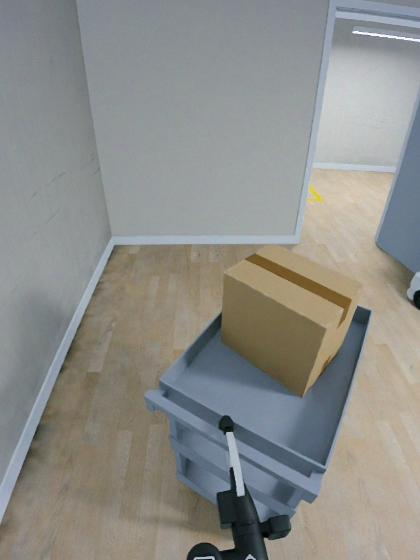

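>>> move --blocking false --r2 '{"base": {"translate_m": 0.34, "strafe_m": -0.05}, "pace": "slow", "contact_limits": {"translate_m": 0.4}}' --cameras '[]'

>>> wait --seconds 6 --cameras '["r2_head_camera"]'

Scene clock: 1053.47 s.
move: r2 moving
r1.base_odometry: x=-2.558 y=-0.234 heading=+1.977
r1.turned_by_wheels: +0.000
r1.turned_by_imu: +0.000
r1.base_tilt: forward=-1.6 right=+1.3
r1.lidar_m: 2.81 1.67 2.46 4.79 2.65 1.94 1.89 - 0.25 0.41 1.30 1.39
r1.base_status: not commanded
r1.joint_positions: lift_m=+0.124 arm_m=+0.000 wrist_yaw_rad=+3.194 wrist_pitch_rad=+0.002 wrist_roll_rad=+0.000 gripper_m=+0.056
r1.joint_status: not commanded
r1.measured_speeds: translate_m=+0.000 strafe_m=+0.000 rotate_rad=+0.000 lift_m=+0.000 arm_m=+0.000 wrist_yaw_rad=+0.000 wrist_pitch_rad=+0.000 wrist_roll_rad=+0.000
r1.motor_effort: lift_m=+20(20) arm_m=+4(4) wheel_0=+3(3) wheel_1=+0(0) wheel_2=+0(1)
r1.servo_current: wrist_yaw_rad=65(65) wrist_pitch_rad=39(46) wrist_roll_rad=39(59) gripper_m=46(46)
r1.hand_pose: x=-0.1217 y=+0.0722 z=+0.3018 quat_wxyz=(-0.026, -0.001, +0.000, +1.000) (m; r1's base frame)
r1.wrist_depth_mm: - 134 - - - - - / - 133 134 - - - - / - 131 152 - - - - / - 135 202 - - - - / 296 1756 - - 1983 1808 1756 / 297 1008 197 1205 196 1160 1118 / 297 303 759 798 788 - 809
r2.base_odometry: x=-1.323 y=-1.808 heading=-2.908
r2.turned_by_wheels: +0.000
r2.turned_by_imu: +0.001
r2.base_tilt: forward=-0.8 right=+0.1
r2.lidar_m: 0.42 1.25 0.91 0.88 0.93 1.31 2.93 3.11 3.93 3.79 2.45 0.33
r2.base_status: translate_m moving; strafe_m moving
r2.joint_positions: lift_m=+0.690 arm_m=+0.000 wrist_yaw_rad=+0.097 wrist_pitch_rad=+0.003 wrist_roll_rad=+1.569 gripper_m=+0.001
r2.joint_status: not commanded
r2.measured_speeds: translate_m=+0.048 strafe_m=-0.007 rotate_rad=-0.001 lift_m=+0.000 arm_m=+0.000 wrist_yaw_rad=+0.011 wrist_pitch_rad=+0.000 wrist_roll_rad=+0.000
r2.motor_effort: lift_m=+21(21) arm_m=+4(4) wheel_0=+10(11) wheel_1=+8(8) wheel_2=-14(15)
r2.servo_current: wrist_yaw_rad=52(59) wrist_pitch_rad=46(46) wrist_roll_rad=52(59) gripper_m=65(72)
r2.contact_limits: translate_m 0.4
r2.hand_pose: x=+0.4664 y=-0.0590 z=+0.8672 quat_wxyz=(+0.707, +0.705, +0.035, +0.033) (m; r2's base frame)
r2.wrist_depth_mm: - 334 332 - - 136 - / - 379 382 - 152 149 - / - 484 452 - 167 171 - / - - - 111 190 544 574 / - - - 129 223 1708 496 / - - 190 155 184 1661 1205 / - - - 112 368 - 382
pictures: none
No camera images: "cameras" was empty.

Scene clock: 1057.67 s.
earlier move: r2 done
r1.base_odometry: x=-2.558 y=-0.234 heading=+1.977
r1.turned_by_wheels: +0.000
r1.turned_by_imu: +0.000
r1.base_tilt: forward=-1.6 right=+1.3
r1.lidar_m: 1.68 1.47 4.08 4.79 2.67 1.97 1.88 - 0.25 0.40 1.30 1.41
r1.base_status: not commanded
r1.joint_positions: lift_m=+0.124 arm_m=+0.000 wrist_yaw_rad=+3.194 wrist_pitch_rad=+0.002 wrist_roll_rad=+0.000 gripper_m=+0.056
r1.joint_status: not commanded
r1.measured_speeds: translate_m=+0.000 strafe_m=+0.000 rotate_rad=+0.000 lift_m=+0.000 arm_m=+0.000 wrist_yaw_rad=+0.000 wrist_pitch_rad=+0.000 wrist_roll_rad=+0.000
r1.motor_effort: lift_m=+20(20) arm_m=+4(4) wheel_0=+3(4) wheel_1=+0(1) wheel_2=+0(1)
r1.servo_current: wrist_yaw_rad=59(78) wrist_pitch_rad=46(52) wrist_roll_rad=52(72) gripper_m=39(46)
r1.hand_pose: x=-0.1217 y=+0.0722 z=+0.3018 quat_wxyz=(-0.026, -0.001, +0.000, +1.000) (m; r1's base frame)
r1.wrist_depth_mm: - 134 - - - - - / - 133 134 - - - - / - 131 152 - - - - / - 135 202 - - - - / 294 1756 - - 1983 1808 1756 / 297 1025 197 1205 196 1182 1138 / 297 304 759 809 778 - 798
r2.base_odometry: x=-1.653 y=-1.837 heading=-2.908
r2.turned_by_wheels: +0.000
r2.turned_by_imu: +0.004
r2.base_tilt: forward=-0.7 right=+0.1
r2.lidar_m: 0.40 0.50 0.94 0.91 0.99 1.34 3.32 3.38 3.89 3.75 2.20 0.34
r2.base_status: done
r2.joint_positions: lift_m=+0.690 arm_m=+0.000 wrist_yaw_rad=+0.106 wrist_pitch_rad=+0.003 wrist_roll_rad=+1.569 gripper_m=+0.001
r2.joint_status: not commanded
r2.measured_speeds: translate_m=+0.000 strafe_m=+0.000 rotate_rad=+0.000 lift_m=+0.000 arm_m=+0.000 wrist_yaw_rad=+0.000 wrist_pitch_rad=+0.000 wrist_roll_rad=+0.000
r2.motor_effort: lift_m=+21(21) arm_m=+4(4) wheel_0=+9(17) wheel_1=+5(11) wheel_2=-5(15)
r2.servo_current: wrist_yaw_rad=59(72) wrist_pitch_rad=39(52) wrist_roll_rad=52(59) gripper_m=59(72)
r2.contact_limits: translate_m 0.4
r2.hand_pose: x=+0.4669 y=-0.0565 z=+0.8672 quat_wxyz=(+0.707, +0.705, +0.038, +0.036) (m; r2's base frame)
r2.wrist_depth_mm: - 336 332 - 142 145 - / - 377 375 - 159 156 - / - 449 439 110 176 177 - / - - 512 122 196 615 - / - - - 135 223 1756 521 / - - 189 161 184 1708 480 / - - - 112 285 - 427
wait: 4.20 of 6 s (r2 has come to rest)
pictures: r2_head_camera
Images, in order (width x height): r2_head_camera 420x560.

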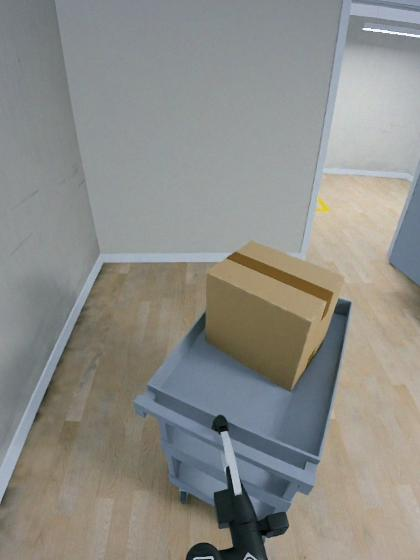

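>>> move --blocking false --r2 '{"base": {"translate_m": 0.41, "strafe_m": -0.30}, "pace": "slow", "contact_limits": {"translate_m": 0.4}}' --cameras '[]'

>>> wait --seconds 8 --cameras '["r2_head_camera", "r1_head_camera"]'

Scene clock: 1092.70 s.
move: r2 moving
r1.base_odometry: x=-2.558 y=-0.234 heading=+1.977
r1.turned_by_wheels: +0.000
r1.turned_by_imu: +0.000
r1.base_tilt: forward=-1.6 right=+1.3
r1.lidar_m: 1.66 1.43 4.10 4.81 2.65 1.97 1.89 - 0.25 0.40 1.30 1.40
r1.base_status: not commanded
r1.joint_positions: lift_m=+0.124 arm_m=+0.000 wrist_yaw_rad=+3.194 wrist_pitch_rad=+0.002 wrist_roll_rad=+0.000 gripper_m=+0.056
r1.joint_status: not commanded
r1.measured_speeds: translate_m=+0.000 strafe_m=+0.000 rotate_rad=+0.000 lift_m=+0.000 arm_m=+0.000 wrist_yaw_rad=+0.000 wrist_pitch_rad=+0.000 wrist_roll_rad=+0.000
r1.motor_effort: lift_m=+20(20) arm_m=+4(4) wheel_0=+2(3) wheel_1=+0(0) wheel_2=+0(1)
r1.servo_current: wrist_yaw_rad=65(65) wrist_pitch_rad=52(52) wrist_roll_rad=65(65) gripper_m=39(46)
r1.hand_pose: x=-0.1217 y=+0.0722 z=+0.3018 quat_wxyz=(-0.026, -0.001, +0.000, +1.000) (m; r1's base frame)
r1.wrist_depth_mm: - 134 - - - - - / - 133 134 - - - - / - 131 152 - - - - / - 135 202 - - - - / 296 1756 - - 1983 1808 1708 / 296 1008 196 1205 196 1160 1118 / 297 303 759 809 788 - 798
r2.base_odometry: x=-1.665 y=-1.832 heading=-2.908
r2.turned_by_wheels: +0.000
r2.turned_by_imu: +0.001
r2.base_tilt: forward=-0.7 right=+0.1
r2.lidar_m: 0.43 0.53 0.95 0.93 0.98 1.38 3.32 3.43 3.87 3.74 2.18 0.35
r2.base_status: translate_m moving; strafe_m moving
r2.joint_positions: lift_m=+0.690 arm_m=+0.000 wrist_yaw_rad=+0.106 wrist_pitch_rad=+0.003 wrist_roll_rad=+1.569 gripper_m=+0.001
r2.joint_status: not commanded
r2.measured_speeds: translate_m=+0.043 strafe_m=-0.031 rotate_rad=-0.001 lift_m=+0.000 arm_m=+0.000 wrist_yaw_rad=+0.000 wrist_pitch_rad=+0.000 wrist_roll_rad=+0.000
r2.motor_effort: lift_m=+21(21) arm_m=+4(4) wheel_0=+17(18) wheel_1=-3(4) wheel_2=-8(9)
r2.servo_current: wrist_yaw_rad=52(59) wrist_pitch_rad=39(46) wrist_roll_rad=52(52) gripper_m=65(72)
r2.contact_limits: translate_m 0.4
r2.hand_pose: x=+0.4669 y=-0.0565 z=+0.8672 quat_wxyz=(+0.707, +0.705, +0.038, +0.036) (m; r2's base frame)
r2.wrist_depth_mm: - 336 332 - 143 145 - / - 373 377 - 159 156 - / - 445 436 109 175 176 - / - - 517 122 195 621 - / - - - 135 223 1756 512 / - - 190 160 183 1708 484 / - - - 112 282 - 1160
pictures: none
No camera images: "cameras" was empty.

Scene clock: 1098.47 s.
earlier move: r2 done
r1.base_odometry: x=-2.558 y=-0.234 heading=+1.977
r1.turned_by_wheels: +0.000
r1.turned_by_imu: +0.000
r1.base_tilt: forward=-1.6 right=+1.2
r1.lidar_m: 1.35 1.40 4.10 4.79 2.69 1.96 1.87 - 0.25 0.40 1.33 1.38
r1.base_status: not commanded
r1.joint_positions: lift_m=+0.124 arm_m=+0.000 wrist_yaw_rad=+3.194 wrist_pitch_rad=+0.002 wrist_roll_rad=+0.000 gripper_m=+0.056
r1.joint_status: not commanded
r1.measured_speeds: translate_m=+0.000 strafe_m=+0.000 rotate_rad=+0.000 lift_m=+0.000 arm_m=+0.000 wrist_yaw_rad=+0.000 wrist_pitch_rad=+0.000 wrist_roll_rad=+0.000
r1.motor_effort: lift_m=+20(20) arm_m=+4(4) wheel_0=+3(3) wheel_1=+0(1) wheel_2=+0(1)
r1.servo_current: wrist_yaw_rad=39(72) wrist_pitch_rad=46(52) wrist_roll_rad=46(65) gripper_m=39(52)
r1.hand_pose: x=-0.1217 y=+0.0722 z=+0.3018 quat_wxyz=(-0.026, -0.001, +0.000, +1.000) (m; r1's base frame)
r1.wrist_depth_mm: - 134 - - - - - / - 133 134 - - - - / - 131 152 - - - - / - 135 202 - - - - / 297 1756 - - - 1808 1756 / 297 1025 197 1229 195 1160 1118 / 297 303 759 809 798 - 809
r2.base_odometry: x=-2.121 y=-1.640 heading=-2.908
r2.turned_by_wheels: +0.000
r2.turned_by_imu: +0.004
r2.base_tilt: forward=-0.7 right=+0.0
r2.lidar_m: 0.39 0.42 1.24 1.18 1.27 1.84 3.78 3.88 3.60 3.47 1.68 0.42
r2.base_status: done
r2.joint_positions: lift_m=+0.690 arm_m=+0.000 wrist_yaw_rad=+0.107 wrist_pitch_rad=+0.003 wrist_roll_rad=+1.569 gripper_m=+0.001
r2.joint_status: not commanded
r2.measured_speeds: translate_m=+0.000 strafe_m=+0.000 rotate_rad=+0.000 lift_m=+0.000 arm_m=+0.000 wrist_yaw_rad=+0.000 wrist_pitch_rad=+0.000 wrist_roll_rad=+0.000
r2.motor_effort: lift_m=+21(21) arm_m=+4(4) wheel_0=+7(20) wheel_1=-4(6) wheel_2=-3(9)
r2.servo_current: wrist_yaw_rad=52(72) wrist_pitch_rad=39(46) wrist_roll_rad=39(59) gripper_m=65(72)
r2.contact_limits: translate_m 0.4
r2.hand_pose: x=+0.4669 y=-0.0562 z=+0.8672 quat_wxyz=(+0.707, +0.705, +0.039, +0.037) (m; r2's base frame)
r2.wrist_depth_mm: - - - 164 222 1618 1308 / - - - 166 225 - - / - 433 427 170 229 - - / - 445 449 172 232 - - / - 473 469 175 235 - - / - 496 189 176 187 - - / - - 517 112 243 1808 521
wait: 5.77 of 8 s (r2 has come to rest)
pictures: r1_head_camera, r2_head_camera
Images, in order (width x height): r1_head_camera 420x560, r2_head_camera 420x560.

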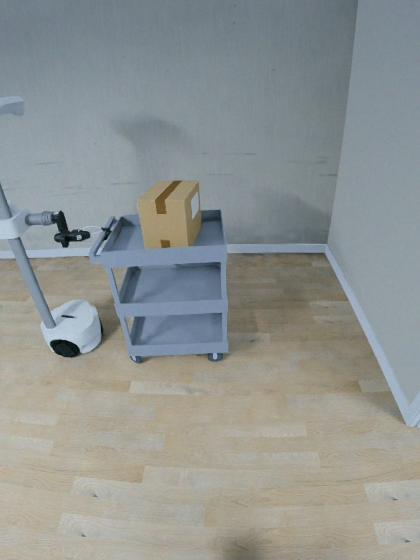

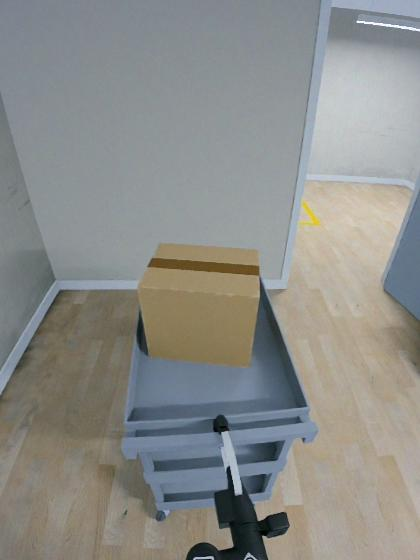

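>>> move --blocking false --r2 '{"base": {"translate_m": -0.38, "strafe_m": -0.38}, "pace": "slow", "contact_limits": {"translate_m": 0.4}}' --cameras '[]'

>>> wait --seconds 8 --cameras '["r2_head_camera"]'

Scene clock: 1151.37 s.
move: r2 moving
r1.base_odometry: x=-2.558 y=-0.234 heading=+1.977
r1.turned_by_wheels: +0.000
r1.turned_by_imu: +0.000
r1.base_tilt: forward=-1.6 right=+1.3
r1.lidar_m: 1.35 1.39 4.12 4.79 2.65 1.96 1.87 - 0.25 0.43 1.31 1.40
r1.base_status: not commanded
r1.joint_positions: lift_m=+0.124 arm_m=+0.000 wrist_yaw_rad=+3.194 wrist_pitch_rad=+0.002 wrist_roll_rad=+0.000 gripper_m=+0.056
r1.joint_status: not commanded
r1.measured_speeds: translate_m=+0.000 strafe_m=+0.000 rotate_rad=+0.000 lift_m=+0.000 arm_m=+0.000 wrist_yaw_rad=+0.000 wrist_pitch_rad=+0.000 wrist_roll_rad=+0.000
r1.motor_effort: lift_m=+20(20) arm_m=+4(4) wheel_0=+3(3) wheel_1=+0(0) wheel_2=+0(0)
r1.servo_current: wrist_yaw_rad=39(52) wrist_pitch_rad=46(46) wrist_roll_rad=52(65) gripper_m=46(46)
r1.hand_pose: x=-0.1217 y=+0.0722 z=+0.3018 quat_wxyz=(-0.026, -0.001, +0.000, +1.000) (m; r1's base frame)
r1.wrist_depth_mm: - 134 - - - - - / - 133 134 - - - - / - 131 152 - - - - / - 135 202 - - - - / 296 1756 - - - 1808 1756 / 298 1025 197 1205 195 1160 1118 / 297 304 759 798 798 - 809
r2.base_odometry: x=-2.114 y=-1.629 heading=-2.907
r2.turned_by_wheels: +0.001
r2.turned_by_imu: +0.001
r2.base_tilt: forward=-0.7 right=+0.0
r2.lidar_m: 0.40 0.40 1.27 1.21 1.29 1.83 3.76 3.89 3.58 3.46 1.71 0.43
r2.base_status: translate_m moving; strafe_m moving
r2.joint_positions: lift_m=+0.690 arm_m=+0.000 wrist_yaw_rad=+0.107 wrist_pitch_rad=+0.003 wrist_roll_rad=+1.569 gripper_m=+0.001
r2.joint_status: not commanded
r2.measured_speeds: translate_m=-0.035 strafe_m=-0.036 rotate_rad=+0.000 lift_m=+0.000 arm_m=+0.000 wrist_yaw_rad=+0.000 wrist_pitch_rad=+0.000 wrist_roll_rad=+0.000
r2.motor_effort: lift_m=+21(21) arm_m=+4(4) wheel_0=+6(9) wheel_1=-8(9) wheel_2=+15(15)
r2.servo_current: wrist_yaw_rad=59(65) wrist_pitch_rad=39(46) wrist_roll_rad=59(59) gripper_m=59(72)
r2.contact_limits: translate_m 0.4
r2.hand_pose: x=+0.4669 y=-0.0562 z=+0.8672 quat_wxyz=(+0.707, +0.705, +0.039, +0.037) (m; r2's base frame)
r2.wrist_depth_mm: - - - 167 227 1618 1255 / - - - 170 229 - - / - 433 439 173 232 - - / - 452 449 175 235 - - / - 469 477 178 238 - - / 1983 504 190 179 184 - - / - - 525 112 244 1863 530
pictures: none
No camera images: "cameras" was empty.

Scene clock: 1157.50 s.
earlier move: r2 done
r1.base_odometry: x=-2.558 y=-0.234 heading=+1.977
r1.turned_by_wheels: +0.000
r1.turned_by_imu: +0.000
r1.base_tilt: forward=-1.6 right=+1.3
r1.lidar_m: 1.29 1.22 1.60 4.82 2.66 1.97 1.89 - 0.25 0.40 1.34 1.43
r1.base_status: not commanded
r1.joint_positions: lift_m=+0.124 arm_m=+0.000 wrist_yaw_rad=+3.194 wrist_pitch_rad=+0.002 wrist_roll_rad=+0.000 gripper_m=+0.056
r1.joint_status: not commanded
r1.measured_speeds: translate_m=+0.000 strafe_m=+0.000 rotate_rad=+0.000 lift_m=+0.000 arm_m=+0.000 wrist_yaw_rad=+0.000 wrist_pitch_rad=+0.000 wrist_roll_rad=+0.000
r1.motor_effort: lift_m=+20(20) arm_m=+4(4) wheel_0=+2(3) wheel_1=+0(1) wheel_2=+0(0)
r1.servo_current: wrist_yaw_rad=52(72) wrist_pitch_rad=39(52) wrist_roll_rad=46(72) gripper_m=39(52)
r1.hand_pose: x=-0.1217 y=+0.0722 z=+0.3018 quat_wxyz=(-0.026, -0.001, +0.000, +1.000) (m; r1's base frame)
r1.wrist_depth_mm: - 134 - - - - - / - 133 134 - - - - / - 131 152 - - - - / - 135 202 - - - - / 296 1808 - - - 1808 1756 / 297 1008 197 1205 196 1138 1098 / 298 303 759 798 788 - 809
r2.base_odometry: x=-1.840 y=-1.183 heading=-2.907
r2.turned_by_wheels: +0.000
r2.turned_by_imu: +0.001
r2.base_tilt: forward=-0.6 right=+0.0
r2.lidar_m: 0.32 0.33 1.66 1.60 1.69 2.34 3.35 3.50 3.21 3.07 1.74 0.45
r2.base_status: done
r2.joint_positions: lift_m=+0.690 arm_m=+0.000 wrist_yaw_rad=+0.104 wrist_pitch_rad=+0.003 wrist_roll_rad=+1.569 gripper_m=+0.001
r2.joint_status: not commanded
r2.measured_speeds: translate_m=+0.000 strafe_m=+0.000 rotate_rad=+0.000 lift_m=+0.000 arm_m=+0.000 wrist_yaw_rad=+0.000 wrist_pitch_rad=+0.000 wrist_roll_rad=+0.000
r2.motor_effort: lift_m=+21(21) arm_m=+4(4) wheel_0=+5(12) wheel_1=-4(11) wheel_2=+9(15)
r2.servo_current: wrist_yaw_rad=46(65) wrist_pitch_rad=39(52) wrist_roll_rad=39(59) gripper_m=72(78)
r2.contact_limits: translate_m 0.4
r2.hand_pose: x=+0.4668 y=-0.0569 z=+0.8672 quat_wxyz=(+0.707, +0.705, +0.038, +0.036) (m; r2's base frame)
r2.wrist_depth_mm: - - - 283 300 306 307 / - - - 278 283 1708 1205 / - - - 208 271 1921 - / - - - 196 257 - - / - - 459 190 247 - - / - 452 189 180 185 - - / - - 445 112 228 - -
wait: 6.13 of 8 s (r2 has come to rest)
pictures: r2_head_camera
Images, in order (width x height): r2_head_camera 420x560.

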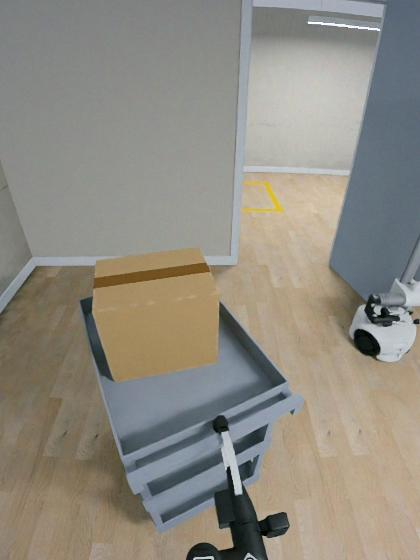

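>>> move --blocking false --r2 '{"base": {"translate_m": -0.815, "strafe_m": -1.115}, "joints": {"wrist_yaw_rad": 0.45}, "speeds": {"wrist_yaw_rad": 0.08}, "pace": "default", "contact_limits": {"translate_m": 0.4}}' --cameras '[]'

>>> wait --seconds 9 --cameras '["r2_head_camera"]'

Scene clock: 1180.80 s.
move: r2 moving
r1.base_odometry: x=-2.558 y=-0.234 heading=+1.977
r1.turned_by_wheels: +0.000
r1.turned_by_imu: +0.000
r1.base_tilt: forward=-1.6 right=+1.3
r1.lidar_m: 2.79 1.23 1.61 4.82 2.67 1.98 1.90 - 0.25 0.41 1.34 1.42
r1.base_status: not commanded
r1.joint_positions: lift_m=+0.124 arm_m=+0.000 wrist_yaw_rad=+3.194 wrist_pitch_rad=+0.002 wrist_roll_rad=+0.000 gripper_m=+0.056
r1.joint_status: not commanded
r1.measured_speeds: translate_m=+0.000 strafe_m=+0.000 rotate_rad=+0.000 lift_m=+0.000 arm_m=+0.000 wrist_yaw_rad=+0.000 wrist_pitch_rad=+0.000 wrist_roll_rad=+0.000
r1.motor_effort: lift_m=+20(20) arm_m=+4(4) wheel_0=+2(3) wheel_1=+0(0) wheel_2=+0(0)
r1.servo_current: wrist_yaw_rad=65(65) wrist_pitch_rad=46(52) wrist_roll_rad=33(72) gripper_m=46(46)
r1.hand_pose: x=-0.1217 y=+0.0722 z=+0.3018 quat_wxyz=(-0.026, -0.001, +0.000, +1.000) (m; r1's base frame)
r1.wrist_depth_mm: - 134 - - - - - / - 133 135 - - - - / - 131 152 - - - - / - 135 202 - - - - / 296 1756 - - 1983 1863 1756 / 297 1025 196 1205 196 1138 1138 / 297 303 759 798 798 - 798
r2.base_odometry: x=-1.827 y=-1.154 heading=-2.906
r2.turned_by_wheels: +0.001
r2.turned_by_imu: +0.001
r2.base_tilt: forward=-0.7 right=+0.0
r2.lidar_m: 0.36 0.33 1.69 1.62 1.70 2.35 3.35 3.48 3.15 3.06 1.77 0.47
r2.base_status: translate_m moving; strafe_m moving
r2.joint_positions: lift_m=+0.690 arm_m=+0.000 wrist_yaw_rad=+0.139 wrist_pitch_rad=+0.003 wrist_roll_rad=+1.569 gripper_m=+0.001
r2.joint_status: wrist_yaw_rad moving
r2.measured_speeds: translate_m=-0.073 strafe_m=-0.098 rotate_rad=-0.004 lift_m=+0.000 arm_m=+0.000 wrist_yaw_rad=+0.078 wrist_pitch_rad=+0.000 wrist_roll_rad=+0.000
r2.motor_effort: lift_m=+21(21) arm_m=+4(4) wheel_0=+6(13) wheel_1=-11(14) wheel_2=+15(17)
r2.servo_current: wrist_yaw_rad=85(85) wrist_pitch_rad=39(46) wrist_roll_rad=52(52) gripper_m=65(72)
r2.contact_limits: translate_m 0.4
r2.hand_pose: x=+0.4686 y=-0.0467 z=+0.8672 quat_wxyz=(+0.706, +0.705, +0.050, +0.048) (m; r2's base frame)
r2.wrist_depth_mm: - - - 262 293 303 303 / - - - 277 279 1661 1229 / - - - 205 266 1921 - / - - - 197 256 - - / - 459 459 190 247 - - / - - 190 182 185 - - / - - 449 112 229 - -
pictures: none
No camera images: "cameras" was empty.

Scene clock: 1186.37 s.
earlier move: r2 done
r1.base_odometry: x=-2.558 y=-0.234 heading=+1.977
r1.turned_by_wheels: +0.000
r1.turned_by_imu: +0.000
r1.base_tilt: forward=-1.6 right=+1.3
r1.lidar_m: 2.82 2.96 1.37 1.44 2.64 1.96 1.88 - 0.25 0.41 1.32 1.40
r1.base_status: not commanded
r1.joint_positions: lift_m=+0.124 arm_m=+0.000 wrist_yaw_rad=+3.194 wrist_pitch_rad=+0.002 wrist_roll_rad=+0.000 gripper_m=+0.056
r1.joint_status: not commanded
r1.measured_speeds: translate_m=+0.000 strafe_m=+0.000 rotate_rad=+0.000 lift_m=+0.000 arm_m=+0.000 wrist_yaw_rad=+0.000 wrist_pitch_rad=+0.000 wrist_roll_rad=+0.000
r1.motor_effort: lift_m=+20(20) arm_m=+4(4) wheel_0=+2(3) wheel_1=+0(1) wheel_2=+0(1)
r1.servo_current: wrist_yaw_rad=46(72) wrist_pitch_rad=46(52) wrist_roll_rad=59(72) gripper_m=39(46)
r1.hand_pose: x=-0.1217 y=+0.0722 z=+0.3018 quat_wxyz=(-0.026, -0.001, +0.000, +1.000) (m; r1's base frame)
r1.wrist_depth_mm: - 134 - - - - - / - 133 134 - - - - / - 131 152 - - - - / - 135 202 - - - - / 296 1708 - - - 1756 1756 / 297 1008 197 1205 195 1138 1138 / 297 303 759 798 788 - 798
r2.base_odometry: x=-1.307 y=+0.091 heading=-2.907
r2.turned_by_wheels: +0.000
r2.turned_by_imu: +0.004
r2.base_tilt: forward=-0.7 right=+0.1
r2.lidar_m: 0.42 0.25 0.54 2.70 2.84 2.65 2.54 2.71 2.03 1.96 2.08 2.91
r2.base_status: done
r2.joint_positions: lift_m=+0.690 arm_m=+0.000 wrist_yaw_rad=+0.454 wrist_pitch_rad=+0.003 wrist_roll_rad=+1.569 gripper_m=+0.001
r2.joint_status: all done
r2.measured_speeds: translate_m=+0.000 strafe_m=+0.000 rotate_rad=+0.000 lift_m=+0.000 arm_m=+0.000 wrist_yaw_rad=+0.000 wrist_pitch_rad=+0.000 wrist_roll_rad=+0.000
r2.motor_effort: lift_m=+21(21) arm_m=+4(4) wheel_0=+5(17) wheel_1=-1(14) wheel_2=+4(17)
r2.servo_current: wrist_yaw_rad=52(111) wrist_pitch_rad=39(52) wrist_roll_rad=46(65) gripper_m=59(72)
r2.contact_limits: translate_m 0.4
r2.hand_pose: x=+0.4684 y=+0.0479 z=+0.8672 quat_wxyz=(+0.690, +0.688, +0.160, +0.158) (m; r2's base frame)
r2.wrist_depth_mm: - - - 279 1863 1618 1205 / - - - 309 330 336 338 / - - - 285 298 1708 1281 / - - - 210 271 1921 - / - - 459 194 252 - - / - 452 189 178 185 - - / - - 427 112 221 - -
wait: 5.57 of 9 s (r2 has come to rest)
pictures: r2_head_camera
Images, in order (width x height): r2_head_camera 420x560.

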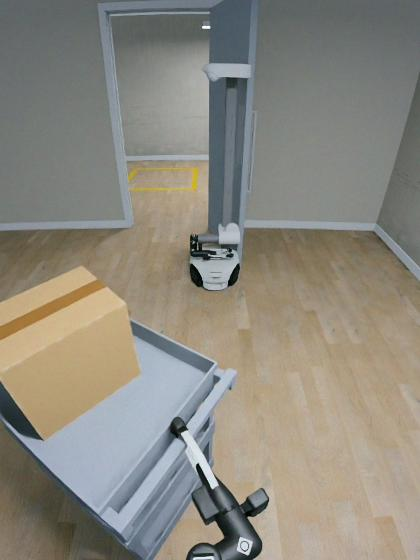

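>>> move --blocking false --r2 '{"base": {"translate_m": -0.56, "strafe_m": 0.47}, "joints": {"wrist_yaw_rad": 0.3}, "speeds": {"wrist_yaw_rad": 0.06}, "pace": "default", "contact_limits": {"translate_m": 0.4}}' --cameras '[]'

>>> wait --seconds 8 --cameras '["r2_head_camera"]'

Scene clock: 1222.67 s.
move: r2 moving
r1.base_odometry: x=-2.558 y=-0.234 heading=+1.977
r1.turned_by_wheels: +0.000
r1.turned_by_imu: +0.000
r1.base_tilt: forward=-1.6 right=+1.2
r1.lidar_m: 2.82 2.96 1.34 1.47 2.66 1.95 1.87 - 0.25 0.43 1.30 1.42
r1.base_status: not commanded
r1.joint_positions: lift_m=+0.124 arm_m=+0.000 wrist_yaw_rad=+3.194 wrist_pitch_rad=+0.002 wrist_roll_rad=+0.000 gripper_m=+0.056
r1.joint_status: not commanded
r1.measured_speeds: translate_m=+0.000 strafe_m=+0.000 rotate_rad=+0.000 lift_m=+0.000 arm_m=+0.000 wrist_yaw_rad=+0.000 wrist_pitch_rad=+0.000 wrist_roll_rad=+0.000
r1.motor_effort: lift_m=+20(20) arm_m=+4(4) wheel_0=+2(3) wheel_1=+0(1) wheel_2=+0(0)
r1.servo_current: wrist_yaw_rad=46(65) wrist_pitch_rad=46(52) wrist_roll_rad=33(65) gripper_m=39(46)
r1.hand_pose: x=-0.1217 y=+0.0722 z=+0.3018 quat_wxyz=(-0.026, -0.001, +0.000, +1.000) (m; r1's base frame)
r1.wrist_depth_mm: - 134 - - - - - / - 133 134 - - - - / - 131 152 - - - - / - 135 202 - - - - / 296 1756 - - - 1808 1708 / 297 1025 196 1205 195 1160 1138 / 298 303 759 809 798 - 809
r2.base_odometry: x=-1.277 y=+0.077 heading=-2.906
r2.turned_by_wheels: +0.000
r2.turned_by_imu: +0.001
r2.base_tilt: forward=-0.6 right=+0.1
r2.lidar_m: 0.35 0.27 0.70 2.72 2.86 2.60 2.53 2.65 2.06 1.97 2.07 2.93
r2.base_status: translate_m moving; strafe_m moving
r2.joint_positions: lift_m=+0.690 arm_m=+0.000 wrist_yaw_rad=+0.425 wrist_pitch_rad=+0.003 wrist_roll_rad=+1.569 gripper_m=+0.001
r2.joint_status: wrist_yaw_rad moving
r2.measured_speeds: translate_m=-0.099 strafe_m=+0.082 rotate_rad=-0.002 lift_m=+0.000 arm_m=+0.000 wrist_yaw_rad=-0.094 wrist_pitch_rad=+0.000 wrist_roll_rad=+0.000
r2.motor_effort: lift_m=+21(21) arm_m=+4(4) wheel_0=-13(13) wheel_1=+3(6) wheel_2=+13(15)
r2.servo_current: wrist_yaw_rad=33(98) wrist_pitch_rad=39(46) wrist_roll_rad=39(59) gripper_m=65(72)
r2.contact_limits: translate_m 0.4
r2.hand_pose: x=+0.4697 y=+0.0392 z=+0.8672 quat_wxyz=(+0.692, +0.690, +0.150, +0.148) (m; r2's base frame)
r2.wrist_depth_mm: - - - 287 1808 1618 1229 / - - - 314 338 345 355 / - - - 289 304 1756 1281 / - - - 211 273 1921 - / - - - 195 253 - - / - 452 190 178 188 - - / - 430 424 112 221 - -
pictures: none
No camera images: "cameras" was empty.

Scene clock: 1226.00 s.
earlier move: r2 done
r1.base_odometry: x=-2.558 y=-0.234 heading=+1.977
r1.turned_by_wheels: +0.000
r1.turned_by_imu: +0.000
r1.base_tilt: forward=-1.6 right=+1.3
r1.lidar_m: 2.82 2.97 1.76 1.74 2.62 1.97 1.88 - 0.25 0.39 1.33 1.42
r1.base_status: not commanded
r1.joint_positions: lift_m=+0.124 arm_m=+0.000 wrist_yaw_rad=+3.194 wrist_pitch_rad=+0.002 wrist_roll_rad=+0.000 gripper_m=+0.056
r1.joint_status: not commanded
r1.measured_speeds: translate_m=+0.000 strafe_m=+0.000 rotate_rad=+0.000 lift_m=+0.000 arm_m=+0.000 wrist_yaw_rad=+0.000 wrist_pitch_rad=+0.000 wrist_roll_rad=+0.000
r1.motor_effort: lift_m=+20(20) arm_m=+4(4) wheel_0=+3(3) wheel_1=+0(1) wheel_2=+0(1)
r1.servo_current: wrist_yaw_rad=46(72) wrist_pitch_rad=39(52) wrist_roll_rad=52(72) gripper_m=39(52)
r1.hand_pose: x=-0.1217 y=+0.0722 z=+0.3018 quat_wxyz=(-0.026, -0.001, +0.000, +1.000) (m; r1's base frame)
r1.wrist_depth_mm: - 135 - - - - - / - 133 135 - - - - / - 131 152 - - - - / - 135 202 - - - - / 297 1756 - - - 1808 1756 / 298 1025 197 1205 196 1182 1118 / 297 304 759 809 798 - 798
r2.base_odometry: x=-0.653 y=-0.235 heading=-2.906
r2.turned_by_wheels: +0.000
r2.turned_by_imu: -0.003
r2.base_tilt: forward=-0.7 right=+0.1
r2.lidar_m: 0.42 0.45 2.38 2.26 2.42 2.04 1.97 2.11 2.48 2.39 2.53 0.39
r2.base_status: done
r2.joint_positions: lift_m=+0.690 arm_m=+0.000 wrist_yaw_rad=+0.301 wrist_pitch_rad=+0.003 wrist_roll_rad=+1.569 gripper_m=+0.001
r2.joint_status: all done
r2.measured_speeds: translate_m=+0.000 strafe_m=+0.000 rotate_rad=+0.000 lift_m=+0.000 arm_m=+0.000 wrist_yaw_rad=+0.000 wrist_pitch_rad=+0.000 wrist_roll_rad=+0.000
r2.motor_effort: lift_m=+21(21) arm_m=+4(4) wheel_0=-1(22) wheel_1=+3(6) wheel_2=+3(15)
r2.servo_current: wrist_yaw_rad=46(98) wrist_pitch_rad=39(46) wrist_roll_rad=39(65) gripper_m=65(72)
r2.contact_limits: translate_m 0.4
r2.hand_pose: x=+0.4722 y=+0.0019 z=+0.8672 quat_wxyz=(+0.700, +0.698, +0.107, +0.105) (m; r2's base frame)
r2.wrist_depth_mm: - 399 394 120 175 - - / - 384 389 127 187 187 - / - 433 430 141 201 - - / - - 480 148 216 741 - / - - 549 162 234 1756 - / - - 189 173 187 1708 508 / - - - 112 270 1863 1229
wait: 3.33 of 8 s (r2 has come to rest)
pictures: r2_head_camera
Images, in order (width x height): r2_head_camera 420x560.

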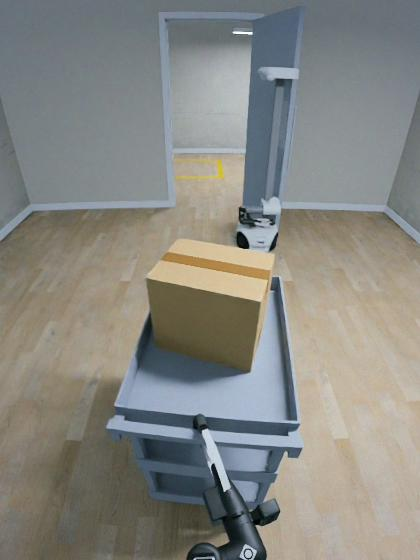

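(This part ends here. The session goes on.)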